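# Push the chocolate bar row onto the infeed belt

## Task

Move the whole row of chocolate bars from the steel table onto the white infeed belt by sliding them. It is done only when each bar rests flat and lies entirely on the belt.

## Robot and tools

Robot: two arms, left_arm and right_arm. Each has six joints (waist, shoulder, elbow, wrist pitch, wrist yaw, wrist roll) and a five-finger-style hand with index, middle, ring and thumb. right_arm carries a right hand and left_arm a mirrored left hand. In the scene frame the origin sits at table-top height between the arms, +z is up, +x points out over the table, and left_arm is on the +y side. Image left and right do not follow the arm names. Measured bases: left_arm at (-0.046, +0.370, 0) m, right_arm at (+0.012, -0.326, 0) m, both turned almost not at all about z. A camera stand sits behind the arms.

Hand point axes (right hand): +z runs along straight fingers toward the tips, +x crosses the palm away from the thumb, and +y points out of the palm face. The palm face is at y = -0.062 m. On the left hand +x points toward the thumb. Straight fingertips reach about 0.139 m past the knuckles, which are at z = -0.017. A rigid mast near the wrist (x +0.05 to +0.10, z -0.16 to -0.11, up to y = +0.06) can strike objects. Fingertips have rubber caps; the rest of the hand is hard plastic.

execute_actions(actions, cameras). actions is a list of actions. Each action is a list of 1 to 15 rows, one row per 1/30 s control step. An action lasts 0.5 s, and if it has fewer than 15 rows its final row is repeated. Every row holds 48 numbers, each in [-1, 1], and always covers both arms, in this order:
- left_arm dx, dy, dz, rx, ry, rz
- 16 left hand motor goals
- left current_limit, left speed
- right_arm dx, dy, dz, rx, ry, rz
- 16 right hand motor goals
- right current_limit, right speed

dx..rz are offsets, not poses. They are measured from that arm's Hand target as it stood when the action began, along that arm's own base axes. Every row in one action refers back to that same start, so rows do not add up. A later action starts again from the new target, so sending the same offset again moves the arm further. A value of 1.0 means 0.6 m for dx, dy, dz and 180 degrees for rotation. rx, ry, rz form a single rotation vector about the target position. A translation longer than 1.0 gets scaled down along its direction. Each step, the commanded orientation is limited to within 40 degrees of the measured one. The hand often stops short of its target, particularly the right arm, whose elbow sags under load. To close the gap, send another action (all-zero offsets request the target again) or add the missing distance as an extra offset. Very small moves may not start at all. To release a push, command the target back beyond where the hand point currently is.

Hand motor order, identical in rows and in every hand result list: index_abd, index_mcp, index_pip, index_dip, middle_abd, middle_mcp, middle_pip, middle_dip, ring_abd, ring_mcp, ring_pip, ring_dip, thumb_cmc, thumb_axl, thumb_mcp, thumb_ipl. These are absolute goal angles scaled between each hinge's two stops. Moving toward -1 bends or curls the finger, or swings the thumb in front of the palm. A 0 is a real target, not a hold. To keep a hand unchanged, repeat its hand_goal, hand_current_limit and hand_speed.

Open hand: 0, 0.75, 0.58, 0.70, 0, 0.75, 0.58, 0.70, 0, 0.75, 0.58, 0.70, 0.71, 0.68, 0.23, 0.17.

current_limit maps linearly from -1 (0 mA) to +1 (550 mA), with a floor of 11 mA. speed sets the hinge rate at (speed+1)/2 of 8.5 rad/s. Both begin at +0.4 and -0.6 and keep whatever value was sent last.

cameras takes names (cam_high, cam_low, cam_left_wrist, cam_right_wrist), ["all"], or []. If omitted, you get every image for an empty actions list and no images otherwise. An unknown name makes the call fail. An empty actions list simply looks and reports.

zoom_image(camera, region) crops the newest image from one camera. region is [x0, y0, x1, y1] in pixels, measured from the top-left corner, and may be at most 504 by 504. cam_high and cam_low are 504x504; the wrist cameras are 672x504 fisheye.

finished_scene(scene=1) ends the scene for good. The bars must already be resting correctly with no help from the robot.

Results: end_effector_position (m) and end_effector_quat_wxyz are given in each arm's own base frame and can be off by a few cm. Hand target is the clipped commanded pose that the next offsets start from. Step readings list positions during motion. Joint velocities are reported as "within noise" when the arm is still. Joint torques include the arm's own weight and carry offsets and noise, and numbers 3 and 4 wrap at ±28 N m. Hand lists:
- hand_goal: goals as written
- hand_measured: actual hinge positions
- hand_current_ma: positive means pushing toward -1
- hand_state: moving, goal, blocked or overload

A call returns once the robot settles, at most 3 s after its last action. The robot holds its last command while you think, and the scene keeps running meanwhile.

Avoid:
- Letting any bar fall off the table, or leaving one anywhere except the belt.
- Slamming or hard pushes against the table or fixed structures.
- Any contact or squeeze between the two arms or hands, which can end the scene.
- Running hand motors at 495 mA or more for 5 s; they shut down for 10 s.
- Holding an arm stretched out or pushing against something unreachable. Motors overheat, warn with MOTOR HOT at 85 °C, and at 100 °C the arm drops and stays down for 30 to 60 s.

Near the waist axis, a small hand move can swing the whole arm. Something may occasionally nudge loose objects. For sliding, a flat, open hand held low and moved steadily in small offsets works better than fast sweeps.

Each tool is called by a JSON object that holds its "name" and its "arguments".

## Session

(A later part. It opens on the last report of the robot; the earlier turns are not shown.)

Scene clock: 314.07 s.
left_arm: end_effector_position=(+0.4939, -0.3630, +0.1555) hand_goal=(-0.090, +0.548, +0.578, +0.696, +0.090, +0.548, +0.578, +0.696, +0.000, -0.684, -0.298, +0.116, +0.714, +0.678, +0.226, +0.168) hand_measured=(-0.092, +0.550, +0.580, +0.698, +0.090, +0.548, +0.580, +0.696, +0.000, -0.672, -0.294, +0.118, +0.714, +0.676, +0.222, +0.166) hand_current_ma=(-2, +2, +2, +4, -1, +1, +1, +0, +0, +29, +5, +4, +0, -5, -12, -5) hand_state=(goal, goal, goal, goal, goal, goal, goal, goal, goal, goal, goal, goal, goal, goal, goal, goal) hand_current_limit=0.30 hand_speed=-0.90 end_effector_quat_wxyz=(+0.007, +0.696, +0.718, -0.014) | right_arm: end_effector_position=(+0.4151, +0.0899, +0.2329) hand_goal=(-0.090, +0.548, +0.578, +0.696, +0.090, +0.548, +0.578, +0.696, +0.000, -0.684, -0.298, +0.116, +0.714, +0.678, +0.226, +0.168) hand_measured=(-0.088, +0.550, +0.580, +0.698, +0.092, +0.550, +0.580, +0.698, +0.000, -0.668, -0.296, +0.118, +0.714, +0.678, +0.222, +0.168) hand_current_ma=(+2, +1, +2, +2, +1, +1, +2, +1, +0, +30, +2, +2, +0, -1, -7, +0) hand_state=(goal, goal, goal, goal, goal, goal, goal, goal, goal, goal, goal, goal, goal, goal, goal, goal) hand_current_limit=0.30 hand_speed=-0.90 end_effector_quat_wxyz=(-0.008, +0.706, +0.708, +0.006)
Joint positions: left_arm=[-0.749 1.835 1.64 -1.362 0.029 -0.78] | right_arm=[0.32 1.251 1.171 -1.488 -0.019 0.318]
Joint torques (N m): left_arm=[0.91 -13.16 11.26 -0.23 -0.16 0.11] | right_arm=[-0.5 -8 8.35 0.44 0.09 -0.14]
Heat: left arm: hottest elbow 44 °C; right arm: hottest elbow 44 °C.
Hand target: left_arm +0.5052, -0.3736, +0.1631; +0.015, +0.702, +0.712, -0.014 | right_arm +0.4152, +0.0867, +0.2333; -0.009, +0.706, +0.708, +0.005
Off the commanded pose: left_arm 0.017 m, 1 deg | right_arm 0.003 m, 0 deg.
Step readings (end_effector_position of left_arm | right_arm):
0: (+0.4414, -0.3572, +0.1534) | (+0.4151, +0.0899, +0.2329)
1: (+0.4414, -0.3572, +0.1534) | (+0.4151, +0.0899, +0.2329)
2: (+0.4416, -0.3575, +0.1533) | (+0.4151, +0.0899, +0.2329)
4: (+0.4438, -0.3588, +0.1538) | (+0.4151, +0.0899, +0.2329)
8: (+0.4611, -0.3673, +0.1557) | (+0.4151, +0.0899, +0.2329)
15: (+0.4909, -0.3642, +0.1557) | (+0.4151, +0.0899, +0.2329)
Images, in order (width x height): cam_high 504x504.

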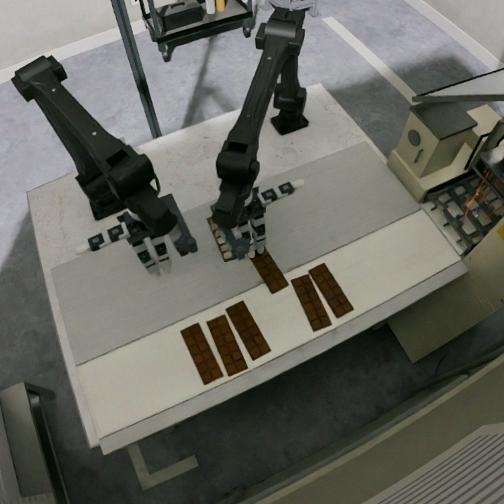

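{"name": "execute_actions", "arguments": {"actions": [[[0,0,0.015,0,0,0,-0.09,0.548,0.577,0.696,0.09,0.548,0.577,0.696,0,-0.685,-0.299,0.116,0.714,0.678,0.226,0.168,0.3,-0.9,0,0,0,0,0,0,-0.09,0.548,0.577,0.696,0.09,0.548,0.577,0.696,0,-0.685,-0.299,0.116,0.714,0.678,0.226,0.168,0.3,-0.9],[0,0,0.03,0,0,0,-0.09,0.548,0.577,0.696,0.09,0.548,0.577,0.696,0,-0.685,-0.299,0.116,0.714,0.678,0.226,0.168,0.3,-0.9,0,0,0,0,0,0,-0.09,0.548,0.577,0.696,0.09,0.548,0.577,0.696,0,-0.685,-0.299,0.116,0.714,0.678,0.226,0.168,0.3,-0.9],[0,0,0.045,0,0,-0.004,-0.09,0.548,0.577,0.696,0.09,0.548,0.577,0.696,0,-0.685,-0.299,0.116,0.714,0.678,0.226,0.168,0.3,-0.9,0,0,0,0,0,0,-0.09,0.548,0.577,0.696,0.09,0.548,0.577,0.696,0,-0.685,-0.299,0.116,0.714,0.678,0.226,0.168,0.3,-0.9],[-0.02,0.003,0.05,0,0,-0.008,-0.09,0.548,0.577,0.696,0.09,0.548,0.577,0.696,0,-0.685,-0.299,0.116,0.714,0.678,0.226,0.168,0.3,-0.9,0,0,0,0,0,0,-0.09,0.548,0.577,0.696,0.09,0.548,0.577,0.696,0,-0.685,-0.299,0.116,0.714,0.678,0.226,0.168,0.3,-0.9],[-0.045,0.006,0.05,0,0,-0.012,-0.09,0.548,0.577,0.696,0.09,0.548,0.577,0.696,0,-0.685,-0.299,0.116,0.714,0.678,0.226,0.168,0.3,-0.9,0,0,0,0,0,0,-0.09,0.548,0.577,0.696,0.09,0.548,0.577,0.696,0,-0.685,-0.299,0.116,0.714,0.678,0.226,0.168,0.3,-0.9],[-0.07,0.009,0.05,0,0,-0.016,-0.09,0.548,0.577,0.696,0.09,0.548,0.577,0.696,0,-0.685,-0.299,0.116,0.714,0.678,0.226,0.168,0.3,-0.9,0,0,0,0,0,0,-0.09,0.548,0.577,0.696,0.09,0.548,0.577,0.696,0,-0.685,-0.299,0.116,0.714,0.678,0.226,0.168,0.3,-0.9],[-0.1,0.01,0.05,0,0,-0.02,-0.09,0.548,0.577,0.696,0.09,0.548,0.577,0.696,0,-0.685,-0.299,0.116,0.714,0.678,0.226,0.168,0.3,-0.9,0,0,0,0,0,0,-0.09,0.548,0.577,0.696,0.09,0.548,0.577,0.696,0,-0.685,-0.299,0.116,0.714,0.678,0.226,0.168,0.3,-0.9],[-0.125,0.01,0.05,0,0,-0.02,-0.09,0.548,0.577,0.696,0.09,0.548,0.577,0.696,0,-0.685,-0.299,0.116,0.714,0.678,0.226,0.168,0.3,-0.9,0,0,0,0,0,0,-0.09,0.548,0.577,0.696,0.09,0.548,0.577,0.696,0,-0.685,-0.299,0.116,0.714,0.678,0.226,0.168,0.3,-0.9]],[[0,0,0,0,0,0,-0.09,0.548,0.577,0.696,0.09,0.548,0.577,0.696,0,-0.685,-0.299,0.116,0.714,0.678,0.226,0.168,0.3,-0.9,0,0,0,0,0,0,-0.09,0.548,0.577,0.696,0.09,0.548,0.577,0.696,0,-0.685,-0.299,0.116,0.714,0.678,0.226,0.168,0.3,-0.9],[0,0,0,0,0,0,-0.09,0.548,0.577,0.696,0.09,0.548,0.577,0.696,0,-0.685,-0.299,0.116,0.714,0.678,0.226,0.168,0.3,-0.9,0,0,0,0,0,0,-0.09,0.548,0.577,0.696,0.09,0.548,0.577,0.696,0,-0.685,-0.299,0.116,0.714,0.678,0.226,0.168,0.3,-0.9],[0,0,-0.02,0,0,0,-0.09,0.548,0.577,0.696,0.09,0.548,0.577,0.696,0,-0.685,-0.299,0.116,0.714,0.678,0.226,0.168,0.3,-0.9,0,0,0,0,0,0,-0.09,0.548,0.577,0.696,0.09,0.548,0.577,0.696,0,-0.685,-0.299,0.116,0.714,0.678,0.226,0.168,0.3,-0.9],[0,0,-0.04,0,0,0,-0.09,0.548,0.577,0.696,0.09,0.548,0.577,0.696,0,-0.685,-0.299,0.116,0.714,0.678,0.226,0.168,0.3,-0.9,0,0,0,0,0,0,-0.09,0.548,0.577,0.696,0.09,0.548,0.577,0.696,0,-0.685,-0.299,0.116,0.714,0.678,0.226,0.168,0.3,-0.9],[0,0,-0.058,0,0,0,-0.09,0.548,0.577,0.696,0.09,0.548,0.577,0.696,0,-0.685,-0.299,0.116,0.714,0.678,0.226,0.168,0.3,-0.9,0,0,0,0,0,0,-0.09,0.548,0.577,0.696,0.09,0.548,0.577,0.696,0,-0.685,-0.299,0.116,0.714,0.678,0.226,0.168,0.3,-0.9]]], "cameras": ["cam_high"]}}

{"name": "zoom_image", "arguments": {"camera": "cam_high", "region": [200, 200, 360, 360]}}

Scene clock: 319.53 s.
left_arm: end_effector_position=(+0.4257, -0.3678, +0.1604) hand_goal=(-0.090, +0.548, +0.578, +0.696, +0.090, +0.548, +0.578, +0.696, +0.000, -0.684, -0.298, +0.116, +0.714, +0.678, +0.226, +0.168) hand_measured=(-0.092, +0.548, +0.580, +0.698, +0.090, +0.548, +0.580, +0.696, +0.000, -0.672, -0.294, +0.118, +0.714, +0.676, +0.222, +0.166) hand_current_ma=(-1, +1, +2, +4, -1, +1, +1, +0, +0, +29, +5, +4, +0, -5, -12, -5) hand_state=(goal, goal, goal, goal, goal, goal, goal, goal, goal, goal, goal, goal, goal, goal, goal, goal) hand_current_limit=0.30 hand_speed=-0.90 end_effector_quat_wxyz=(+0.011, +0.729, +0.684, -0.015) | right_arm: end_effector_position=(+0.4151, +0.0899, +0.2329) hand_goal=(-0.090, +0.548, +0.578, +0.696, +0.090, +0.548, +0.578, +0.696, +0.000, -0.684, -0.298, +0.116, +0.714, +0.678, +0.226, +0.168) hand_measured=(-0.088, +0.550, +0.580, +0.698, +0.092, +0.550, +0.580, +0.698, +0.000, -0.668, -0.296, +0.118, +0.714, +0.678, +0.222, +0.168) hand_current_ma=(+2, +1, +2, +2, +1, +1, +2, +1, +0, +30, +2, +2, +0, -1, -7, +0) hand_state=(goal, goal, goal, goal, goal, goal, goal, goal, goal, goal, goal, goal, goal, goal, goal, goal) hand_current_limit=0.30 hand_speed=-0.90 end_effector_quat_wxyz=(-0.008, +0.706, +0.708, +0.006)
Joint positions: left_arm=[-0.837 1.695 1.46 -1.313 0.03 -0.773] | right_arm=[0.32 1.251 1.171 -1.488 -0.019 0.318]
Joint torques (N m): left_arm=[1.14 -12.22 7.92 0.7 -0.23 -0.16] | right_arm=[-0.56 -7.94 8.35 0.39 0.08 -0.13]
Heat: left arm: hottest elbow 45 °C; right arm: hottest elbow 43 °C.
Hand target: left_arm +0.4303, -0.3677, +0.1584; +0.015, +0.724, +0.690, -0.015 | right_arm +0.4152, +0.0867, +0.2333; -0.009, +0.706, +0.708, +0.005
Off the commanded pose: left_arm 0.005 m, 1 deg | right_arm 0.003 m, 0 deg.
Step readings (end_effector_position of left_arm | right_arm):
0: (+0.4939, -0.3630, +0.1555) | (+0.4151, +0.0899, +0.2329)
1: (+0.4940, -0.3631, +0.1556) | (+0.4151, +0.0899, +0.2329)
2: (+0.4938, -0.3629, +0.1560) | (+0.4151, +0.0899, +0.2329)
4: (+0.4931, -0.3623, +0.1576) | (+0.4151, +0.0899, +0.2329)
8: (+0.4876, -0.3603, +0.1614) | (+0.4151, +0.0899, +0.2329)
15: (+0.4413, -0.3604, +0.1782) | (+0.4151, +0.0899, +0.2329)
16: (+0.4368, -0.3637, +0.1825) | (+0.4151, +0.0899, +0.2329)
17: (+0.4336, -0.3668, +0.1861) | (+0.4151, +0.0899, +0.2329)
19: (+0.4294, -0.3708, +0.1905) | (+0.4151, +0.0899, +0.2329)
23: (+0.4283, -0.3708, +0.1804) | (+0.4151, +0.0899, +0.2329)
30: (+0.4246, -0.3666, +0.1601) | (+0.4151, +0.0899, +0.2329)
Images, in order (width x height): cam_high 504x504.

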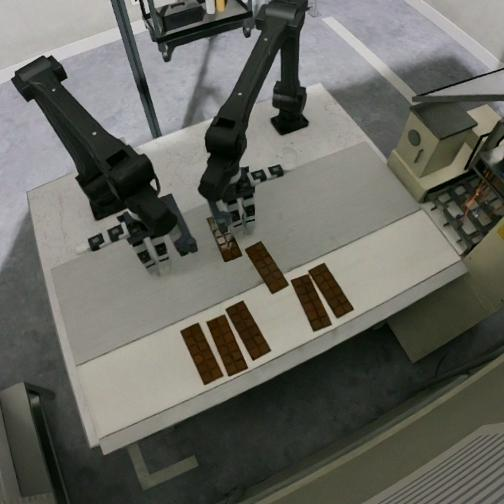

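Scaled by 3.150 from the camera's 504x504 image, which has a finer 720x720 frame.

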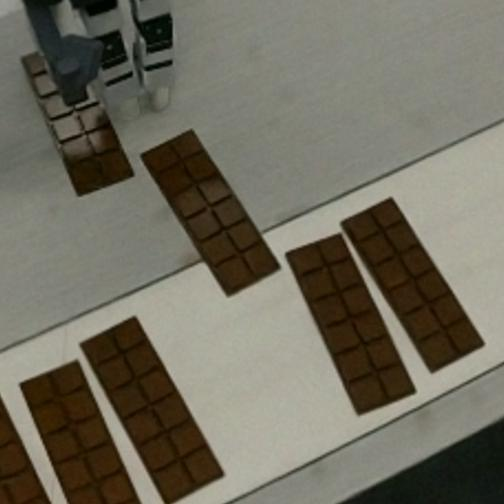

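{"name": "execute_actions", "arguments": {"actions": [[[0.012,0.012,-0.004,0,0,0,-0.09,0.548,0.577,0.696,0.09,0.548,0.577,0.696,0,-0.685,-0.299,0.116,0.714,0.678,0.226,0.168,0.3,-0.9,0,0,0,0,0,0,-0.09,0.548,0.577,0.696,0.09,0.548,0.577,0.696,0,-0.685,-0.299,0.116,0.714,0.678,0.226,0.168,0.3,-0.9],[0.024,0.016,-0.004,0,0,0,-0.09,0.548,0.577,0.696,0.09,0.548,0.577,0.696,0,-0.685,-0.299,0.116,0.714,0.678,0.226,0.168,0.3,-0.9,0,0,0,0,0,0,-0.09,0.548,0.577,0.696,0.09,0.548,0.577,0.696,0,-0.685,-0.299,0.116,0.714,0.678,0.226,0.168,0.3,-0.9],[0.036,0.016,-0.004,0,0,0,-0.09,0.548,0.577,0.696,0.09,0.548,0.577,0.696,0,-0.685,-0.299,0.116,0.714,0.678,0.226,0.168,0.3,-0.9,0,0,0,0,0,0,-0.09,0.548,0.577,0.696,0.09,0.548,0.577,0.696,0,-0.685,-0.299,0.116,0.714,0.678,0.226,0.168,0.3,-0.9],[0.05,0.016,-0.003,0,0,0,-0.09,0.548,0.577,0.696,0.09,0.548,0.577,0.696,0,-0.685,-0.299,0.116,0.714,0.678,0.226,0.168,0.3,-0.9,0,0,0,0,0,0,-0.09,0.548,0.577,0.696,0.09,0.548,0.577,0.696,0,-0.685,-0.299,0.116,0.714,0.678,0.226,0.168,0.3,-0.9],[0.064,0.016,-0.002,0,0,0,-0.09,0.548,0.577,0.696,0.09,0.548,0.577,0.696,0,-0.685,-0.299,0.116,0.714,0.678,0.226,0.168,0.3,-0.9,0,0,0,0,0,0,-0.09,0.548,0.577,0.696,0.09,0.548,0.577,0.696,0,-0.685,-0.299,0.116,0.714,0.678,0.226,0.168,0.3,-0.9],[0.078,0.016,-0.002,0,0,0,-0.09,0.548,0.577,0.696,0.09,0.548,0.577,0.696,0,-0.685,-0.299,0.116,0.714,0.678,0.226,0.168,0.3,-0.9,0,0,0,0,0,0,-0.09,0.548,0.577,0.696,0.09,0.548,0.577,0.696,0,-0.685,-0.299,0.116,0.714,0.678,0.226,0.168,0.3,-0.9]]], "cameras": ["cam_high"]}}

{"name": "zoom_image", "arguments": {"camera": "cam_high", "region": [200, 200, 360, 360]}}

Scene clock: 322.80 s.
left_arm: end_effector_position=(+0.4648, -0.3444, +0.1499) hand_goal=(-0.090, +0.548, +0.578, +0.696, +0.090, +0.548, +0.578, +0.696, +0.000, -0.684, -0.298, +0.116, +0.714, +0.678, +0.226, +0.168) hand_measured=(-0.086, +0.550, +0.580, +0.696, +0.090, +0.552, +0.580, +0.696, +0.000, -0.672, -0.294, +0.118, +0.714, +0.676, +0.222, +0.166) hand_current_ma=(+4, +5, +3, +0, +0, +6, +3, +0, +0, +29, +5, +4, +0, -5, -12, -5) hand_state=(goal, goal, goal, goal, goal, goal, goal, goal, goal, goal, goal, goal, goal, goal, goal, goal) hand_current_limit=0.30 hand_speed=-0.90 end_effector_quat_wxyz=(+0.004, +0.716, +0.698, -0.015) | right_arm: end_effector_position=(+0.4151, +0.0899, +0.2329) hand_goal=(-0.090, +0.548, +0.578, +0.696, +0.090, +0.548, +0.578, +0.696, +0.000, -0.684, -0.298, +0.116, +0.714, +0.678, +0.226, +0.168) hand_measured=(-0.088, +0.550, +0.580, +0.698, +0.092, +0.550, +0.580, +0.698, +0.000, -0.668, -0.296, +0.118, +0.714, +0.678, +0.222, +0.168) hand_current_ma=(+2, +1, +2, +2, +1, +1, +2, +1, +0, +30, +2, +2, +0, -1, -7, +0) hand_state=(goal, goal, goal, goal, goal, goal, goal, goal, goal, goal, goal, goal, goal, goal, goal, goal) hand_current_limit=0.30 hand_speed=-0.90 end_effector_quat_wxyz=(-0.008, +0.706, +0.708, +0.006)
Joint positions: left_arm=[-0.755 1.743 1.498 -1.318 0.029 -0.729] | right_arm=[0.32 1.251 1.171 -1.488 -0.019 0.318]
Joint torques (N m): left_arm=[0.73 -11.93 11.15 0.08 -0.13 0.13] | right_arm=[-0.56 -7.88 8.29 0.34 0.08 -0.13]
Heat: left arm: hottest elbow 45 °C; right arm: hottest elbow 43 °C.
Hand target: left_arm +0.4771, -0.3580, +0.1572; +0.015, +0.724, +0.690, -0.015 | right_arm +0.4152, +0.0867, +0.2333; -0.009, +0.706, +0.708, +0.005
Off the commanded pose: left_arm 0.020 m, 2 deg | right_arm 0.003 m, 0 deg.
Step readings (end_effector_position of left_arm | right_arm):
0: (+0.4257, -0.3678, +0.1604) | (+0.4151, +0.0899, +0.2329)
1: (+0.4257, -0.3678, +0.1604) | (+0.4151, +0.0899, +0.2329)
2: (+0.4259, -0.3677, +0.1604) | (+0.4151, +0.0899, +0.2329)
4: (+0.4274, -0.3665, +0.1605) | (+0.4151, +0.0899, +0.2329)
8: (+0.4379, -0.3571, +0.1560) | (+0.4151, +0.0899, +0.2329)
15: (+0.4631, -0.3436, +0.1498) | (+0.4151, +0.0899, +0.2329)
Images, in order (width x height): cam_high 504x504.

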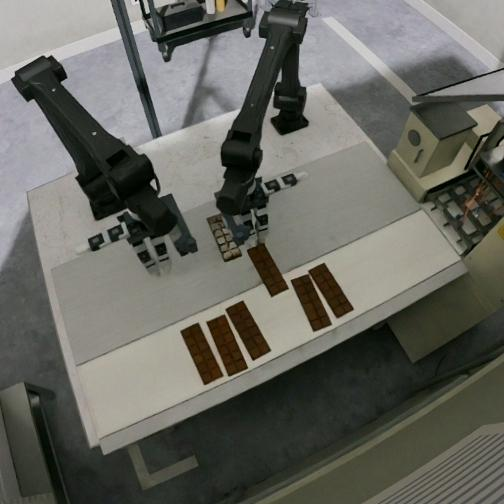

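Scaled by 3.150 from the camera's 504x504 image, which has a finer 720x720 frame.

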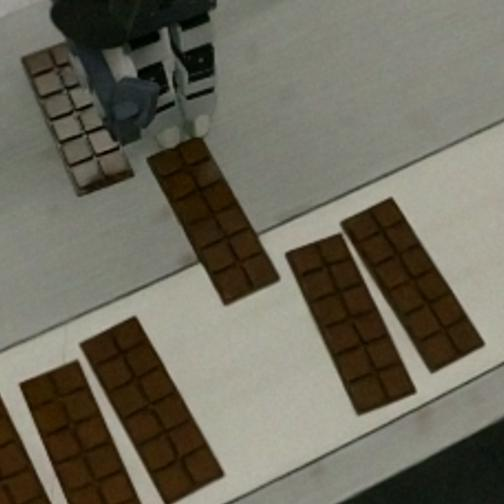

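{"name": "execute_actions", "arguments": {"actions": [[[-0.015,-0.002,0.001,0,0,0,-0.09,0.548,0.577,0.696,0.09,0.548,0.577,0.696,0,-0.685,-0.299,0.116,0.714,0.678,0.226,0.168,0.3,-0.9,0,0,0,0,0,0,-0.09,0.548,0.577,0.696,0.09,0.548,0.577,0.696,0,-0.685,-0.299,0.116,0.714,0.678,0.226,0.168,0.3,-0.9],[-0.03,-0.007,0.002,0,0,0,-0.09,0.548,0.577,0.696,0.09,0.548,0.577,0.696,0,-0.685,-0.299,0.116,0.714,0.678,0.226,0.168,0.3,-0.9,0,0,0,0,0,0,-0.09,0.548,0.577,0.696,0.09,0.548,0.577,0.696,0,-0.685,-0.299,0.116,0.714,0.678,0.226,0.168,0.3,-0.9],[-0.045,-0.013,0.002,0,0,0,-0.09,0.548,0.577,0.696,0.09,0.548,0.577,0.696,0,-0.685,-0.299,0.116,0.714,0.678,0.226,0.168,0.3,-0.9,0,0,0,0,0,0,-0.09,0.548,0.577,0.696,0.09,0.548,0.577,0.696,0,-0.685,-0.299,0.116,0.714,0.678,0.226,0.168,0.3,-0.9],[-0.05,-0.018,0.002,0,0,0,-0.09,0.548,0.577,0.696,0.09,0.548,0.577,0.696,0,-0.685,-0.299,0.116,0.714,0.678,0.226,0.168,0.3,-0.9,0,0,0,0,0,0,-0.09,0.548,0.577,0.696,0.09,0.548,0.577,0.696,0,-0.685,-0.299,0.116,0.714,0.678,0.226,0.168,0.3,-0.9]],[[0.015,0,0,0,0,0,-0.09,0.548,0.577,0.696,0.09,0.548,0.577,0.696,0,-0.685,-0.299,0.116,0.714,0.678,0.226,0.168,0.3,-0.9,0,0,0,0,0,0,-0.09,0.548,0.577,0.696,0.09,0.548,0.577,0.696,0,-0.685,-0.299,0.116,0.714,0.678,0.226,0.168,0.3,-0.9],[0.03,0,0,0,0,0,-0.09,0.548,0.577,0.696,0.09,0.548,0.577,0.696,0,-0.685,-0.299,0.116,0.714,0.678,0.226,0.168,0.3,-0.9,0,0,0,0,0,0,-0.09,0.548,0.577,0.696,0.09,0.548,0.577,0.696,0,-0.685,-0.299,0.116,0.714,0.678,0.226,0.168,0.3,-0.9],[0.045,0,-0.001,0,0,0,-0.09,0.548,0.577,0.696,0.09,0.548,0.577,0.696,0,-0.685,-0.299,0.116,0.714,0.678,0.226,0.168,0.3,-0.9,0,0,0,0,0,0,-0.09,0.548,0.577,0.696,0.09,0.548,0.577,0.696,0,-0.685,-0.299,0.116,0.714,0.678,0.226,0.168,0.3,-0.9],[0.06,0,-0.002,0,0,0,-0.09,0.548,0.577,0.696,0.09,0.548,0.577,0.696,0,-0.685,-0.299,0.116,0.714,0.678,0.226,0.168,0.3,-0.9,0,0,0,0,0,0,-0.09,0.548,0.577,0.696,0.09,0.548,0.577,0.696,0,-0.685,-0.299,0.116,0.714,0.678,0.226,0.168,0.3,-0.9],[0.075,0,-0.002,0,0,0,-0.09,0.548,0.577,0.696,0.09,0.548,0.577,0.696,0,-0.685,-0.299,0.116,0.714,0.678,0.226,0.168,0.3,-0.9,0,0,0,0,0,0,-0.09,0.548,0.577,0.696,0.09,0.548,0.577,0.696,0,-0.685,-0.299,0.116,0.714,0.678,0.226,0.168,0.3,-0.9],[0.09,0,-0.002,0,0,0,-0.09,0.548,0.577,0.696,0.09,0.548,0.577,0.696,0,-0.685,-0.299,0.116,0.714,0.678,0.226,0.168,0.3,-0.9,0,0,0,0,0,0,-0.09,0.548,0.577,0.696,0.09,0.548,0.577,0.696,0,-0.685,-0.299,0.116,0.714,0.678,0.226,0.168,0.3,-0.9],[0.11,0,-0.002,0,0,0,-0.09,0.548,0.577,0.696,0.09,0.548,0.577,0.696,0,-0.685,-0.299,0.116,0.714,0.678,0.226,0.168,0.3,-0.9,0,0,0,0,0,0,-0.09,0.548,0.577,0.696,0.09,0.548,0.577,0.696,0,-0.685,-0.299,0.116,0.714,0.678,0.226,0.168,0.3,-0.9]]], "cameras": ["cam_high"]}}

{"name": "zoom_image", "arguments": {"camera": "cam_high", "region": [200, 200, 360, 360]}}

Scene clock: 327.23 s.
left_arm: end_effector_position=(+0.5024, -0.3565, +0.1487) hand_goal=(-0.090, +0.548, +0.578, +0.696, +0.090, +0.548, +0.578, +0.696, +0.000, -0.684, -0.298, +0.116, +0.714, +0.678, +0.226, +0.168) hand_measured=(-0.090, +0.550, +0.582, +0.698, +0.092, +0.548, +0.578, +0.696, +0.000, -0.672, -0.294, +0.118, +0.714, +0.676, +0.222, +0.166) hand_current_ma=(+0, +5, +5, +3, +3, +0, +0, +0, +0, +29, +5, +4, +0, -5, -12, -5) hand_state=(goal, goal, goal, goal, goal, goal, goal, goal, goal, goal, goal, goal, goal, goal, goal, goal) hand_current_limit=0.30 hand_speed=-0.90 end_effector_quat_wxyz=(+0.006, +0.717, +0.697, -0.015) | right_arm: end_effector_position=(+0.4151, +0.0899, +0.2329) hand_goal=(-0.090, +0.548, +0.578, +0.696, +0.090, +0.548, +0.578, +0.696, +0.000, -0.684, -0.298, +0.116, +0.714, +0.678, +0.226, +0.168) hand_measured=(-0.088, +0.550, +0.580, +0.698, +0.092, +0.550, +0.580, +0.698, +0.000, -0.668, -0.296, +0.118, +0.714, +0.678, +0.222, +0.168) hand_current_ma=(+2, +1, +2, +2, +1, +1, +2, +1, +0, +30, +2, +2, +0, -1, -7, +0) hand_state=(goal, goal, goal, goal, goal, goal, goal, goal, goal, goal, goal, goal, goal, goal, goal, goal) hand_current_limit=0.30 hand_speed=-0.90 end_effector_quat_wxyz=(-0.008, +0.706, +0.708, +0.006)
Joint positions: left_arm=[-0.725 1.834 1.621 -1.348 0.031 -0.696] | right_arm=[0.32 1.251 1.171 -1.488 -0.019 0.318]
Joint torques (N m): left_arm=[0.91 -13.39 11.23 -0.16 -0.15 0.16] | right_arm=[-0.73 -7.65 8.36 0.43 0.08 -0.13]
Heat: left arm: hottest elbow 44 °C; right arm: hottest elbow 43 °C.
Hand target: left_arm +0.5131, -0.3689, +0.1573; +0.015, +0.724, +0.690, -0.015 | right_arm +0.4152, +0.0867, +0.2333; -0.009, +0.706, +0.708, +0.005
Off the commanded pose: left_arm 0.018 m, 1 deg | right_arm 0.003 m, 0 deg.
Step readings (end_effector_position of left_arm | right_arm):
0: (+0.4648, -0.3444, +0.1499) | (+0.4151, +0.0899, +0.2329)
1: (+0.4648, -0.3444, +0.1499) | (+0.4151, +0.0899, +0.2329)
2: (+0.4648, -0.3444, +0.1499) | (+0.4151, +0.0899, +0.2329)
4: (+0.4637, -0.3458, +0.1499) | (+0.4151, +0.0899, +0.2329)
8: (+0.4576, -0.3533, +0.1499) | (+0.4151, +0.0899, +0.2329)
15: (+0.4448, -0.3684, +0.1498) | (+0.4151, +0.0899, +0.2329)
16: (+0.4445, -0.3687, +0.1498) | (+0.4151, +0.0899, +0.2329)
17: (+0.4445, -0.3687, +0.1498) | (+0.4151, +0.0899, +0.2329)
19: (+0.4454, -0.3676, +0.1498) | (+0.4151, +0.0899, +0.2329)
23: (+0.4579, -0.3653, +0.1500) | (+0.4151, +0.0899, +0.2329)
30: (+0.4985, -0.3583, +0.1510) | (+0.4151, +0.0899, +0.2329)
Images, in order (width x height): cam_high 504x504.

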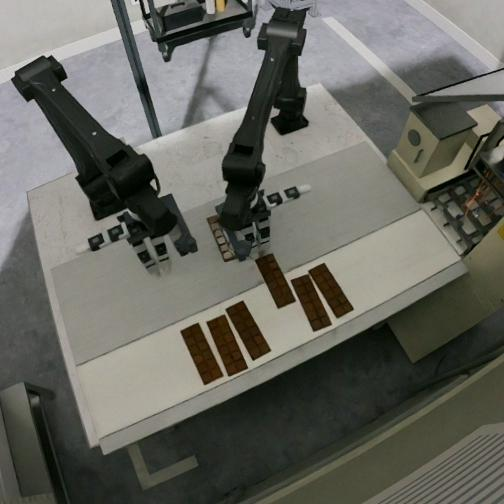

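Scaled by 3.150 from the camera's 504x504 image, which has a finer 720x720 frame.

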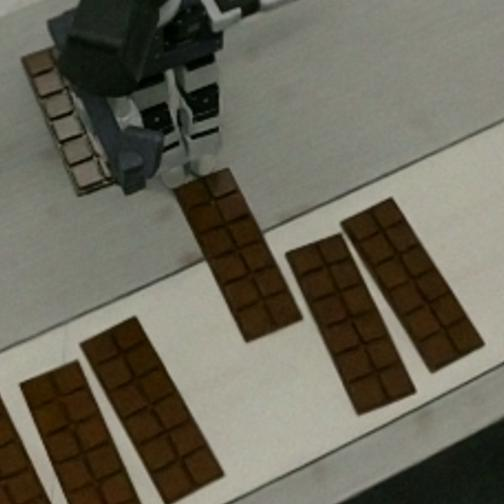

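{"name": "execute_actions", "arguments": {"actions": [[[0.014,0,0,0,0,0,-0.09,0.548,0.577,0.696,0.09,0.548,0.577,0.696,0,-0.685,-0.299,0.116,0.714,0.678,0.226,0.168,0.3,-0.9,0,0,0,0,0,0,-0.09,0.548,0.577,0.696,0.09,0.548,0.577,0.696,0,-0.685,-0.299,0.116,0.714,0.678,0.226,0.168,0.3,-0.9],[0.028,0,0,0,0,0,-0.09,0.548,0.577,0.696,0.09,0.548,0.577,0.696,0,-0.685,-0.299,0.116,0.714,0.678,0.226,0.168,0.3,-0.9,0,0,0,0,0,0,-0.09,0.548,0.577,0.696,0.09,0.548,0.577,0.696,0,-0.685,-0.299,0.116,0.714,0.678,0.226,0.168,0.3,-0.9],[0.042,0,0.001,0,0,0,-0.09,0.548,0.577,0.696,0.09,0.548,0.577,0.696,0,-0.685,-0.299,0.116,0.714,0.678,0.226,0.168,0.3,-0.9,0,0,0,0,0,0,-0.09,0.548,0.577,0.696,0.09,0.548,0.577,0.696,0,-0.685,-0.299,0.116,0.714,0.678,0.226,0.168,0.3,-0.9],[0.056,0,0.001,0,0,0,-0.09,0.548,0.577,0.696,0.09,0.548,0.577,0.696,0,-0.685,-0.299,0.116,0.714,0.678,0.226,0.168,0.3,-0.9,0,0,0,0,0,0,-0.09,0.548,0.577,0.696,0.09,0.548,0.577,0.696,0,-0.685,-0.299,0.116,0.714,0.678,0.226,0.168,0.3,-0.9],[0.07,0,0.002,0,0,0,-0.09,0.548,0.577,0.696,0.09,0.548,0.577,0.696,0,-0.685,-0.299,0.116,0.714,0.678,0.226,0.168,0.3,-0.9,0,0,0,0,0,0,-0.09,0.548,0.577,0.696,0.09,0.548,0.577,0.696,0,-0.685,-0.299,0.116,0.714,0.678,0.226,0.168,0.3,-0.9],[0.085,0,0.002,0,0,0,-0.09,0.548,0.577,0.696,0.09,0.548,0.577,0.696,0,-0.685,-0.299,0.116,0.714,0.678,0.226,0.168,0.3,-0.9,0,0,0,0,0,0,-0.09,0.548,0.577,0.696,0.09,0.548,0.577,0.696,0,-0.685,-0.299,0.116,0.714,0.678,0.226,0.168,0.3,-0.9]]], "cameras": ["cam_high"]}}

{"name": "zoom_image", "arguments": {"camera": "cam_high", "region": [200, 200, 360, 360]}}

Scene clock: 330.23 s.
left_arm: end_effector_position=(+0.5519, -0.3595, +0.1504) hand_goal=(-0.090, +0.548, +0.578, +0.696, +0.090, +0.548, +0.578, +0.696, +0.000, -0.684, -0.298, +0.116, +0.714, +0.678, +0.226, +0.168) hand_measured=(-0.092, +0.552, +0.582, +0.698, +0.090, +0.550, +0.578, +0.696, +0.000, -0.672, -0.294, +0.118, +0.714, +0.676, +0.222, +0.166) hand_current_ma=(-2, +7, +6, +3, +1, +3, +1, +0, +0, +29, +5, +4, +0, -5, -12, -5) hand_state=(goal, goal, goal, goal, goal, goal, goal, goal, goal, goal, goal, goal, goal, goal, goal, goal) hand_current_limit=0.30 hand_speed=-0.90 end_effector_quat_wxyz=(+0.006, +0.718, +0.695, -0.015) | right_arm: end_effector_position=(+0.4151, +0.0899, +0.2329) hand_goal=(-0.090, +0.548, +0.578, +0.696, +0.090, +0.548, +0.578, +0.696, +0.000, -0.684, -0.298, +0.116, +0.714, +0.678, +0.226, +0.168) hand_measured=(-0.088, +0.550, +0.580, +0.698, +0.092, +0.550, +0.580, +0.698, +0.000, -0.668, -0.296, +0.118, +0.714, +0.678, +0.222, +0.168) hand_current_ma=(+2, +1, +2, +2, +1, +1, +2, +1, +0, +30, +2, +2, +0, -1, -7, +0) hand_state=(goal, goal, goal, goal, goal, goal, goal, goal, goal, goal, goal, goal, goal, goal, goal, goal) hand_current_limit=0.30 hand_speed=-0.90 end_effector_quat_wxyz=(-0.008, +0.706, +0.708, +0.006)
Joint positions: left_arm=[-0.673 1.94 1.783 -1.406 0.032 -0.64] | right_arm=[0.32 1.251 1.171 -1.488 -0.019 0.318]
Joint torques (N m): left_arm=[0.91 -14.27 11.44 -0.17 -0.13 0.14] | right_arm=[-0.21 -8 8.4 0.4 0.09 -0.12]
Heat: left arm: hottest elbow 44 °C; right arm: hottest elbow 43 °C.
Hand target: left_arm +0.5640, -0.3690, +0.1586; +0.015, +0.724, +0.690, -0.015 | right_arm +0.4152, +0.0867, +0.2333; -0.009, +0.706, +0.708, +0.005
Off the commanded pose: left_arm 0.017 m, 1 deg | right_arm 0.003 m, 0 deg.
Step readings (end_effector_position of left_arm | right_arm):
0: (+0.5024, -0.3565, +0.1487) | (+0.4151, +0.0899, +0.2329)
1: (+0.5025, -0.3566, +0.1487) | (+0.4151, +0.0899, +0.2329)
2: (+0.5026, -0.3567, +0.1488) | (+0.4151, +0.0899, +0.2329)
4: (+0.5048, -0.3587, +0.1496) | (+0.4151, +0.0899, +0.2329)
8: (+0.5208, -0.3665, +0.1508) | (+0.4151, +0.0899, +0.2329)
15: (+0.5479, -0.3625, +0.1507) | (+0.4151, +0.0899, +0.2329)
Images, in order (width x height): cam_high 504x504.

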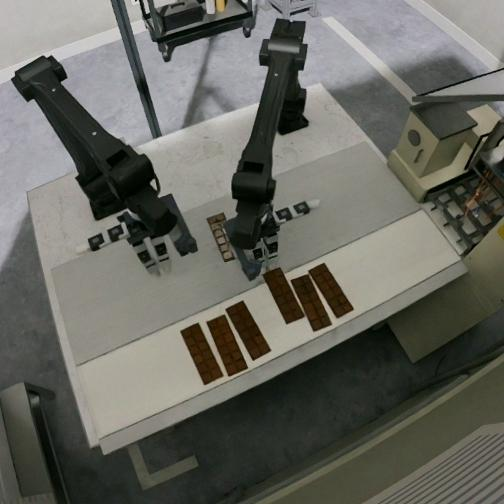

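Scaled by 3.150 from the camera's 504x504 image, which has a finer 720x720 frame.

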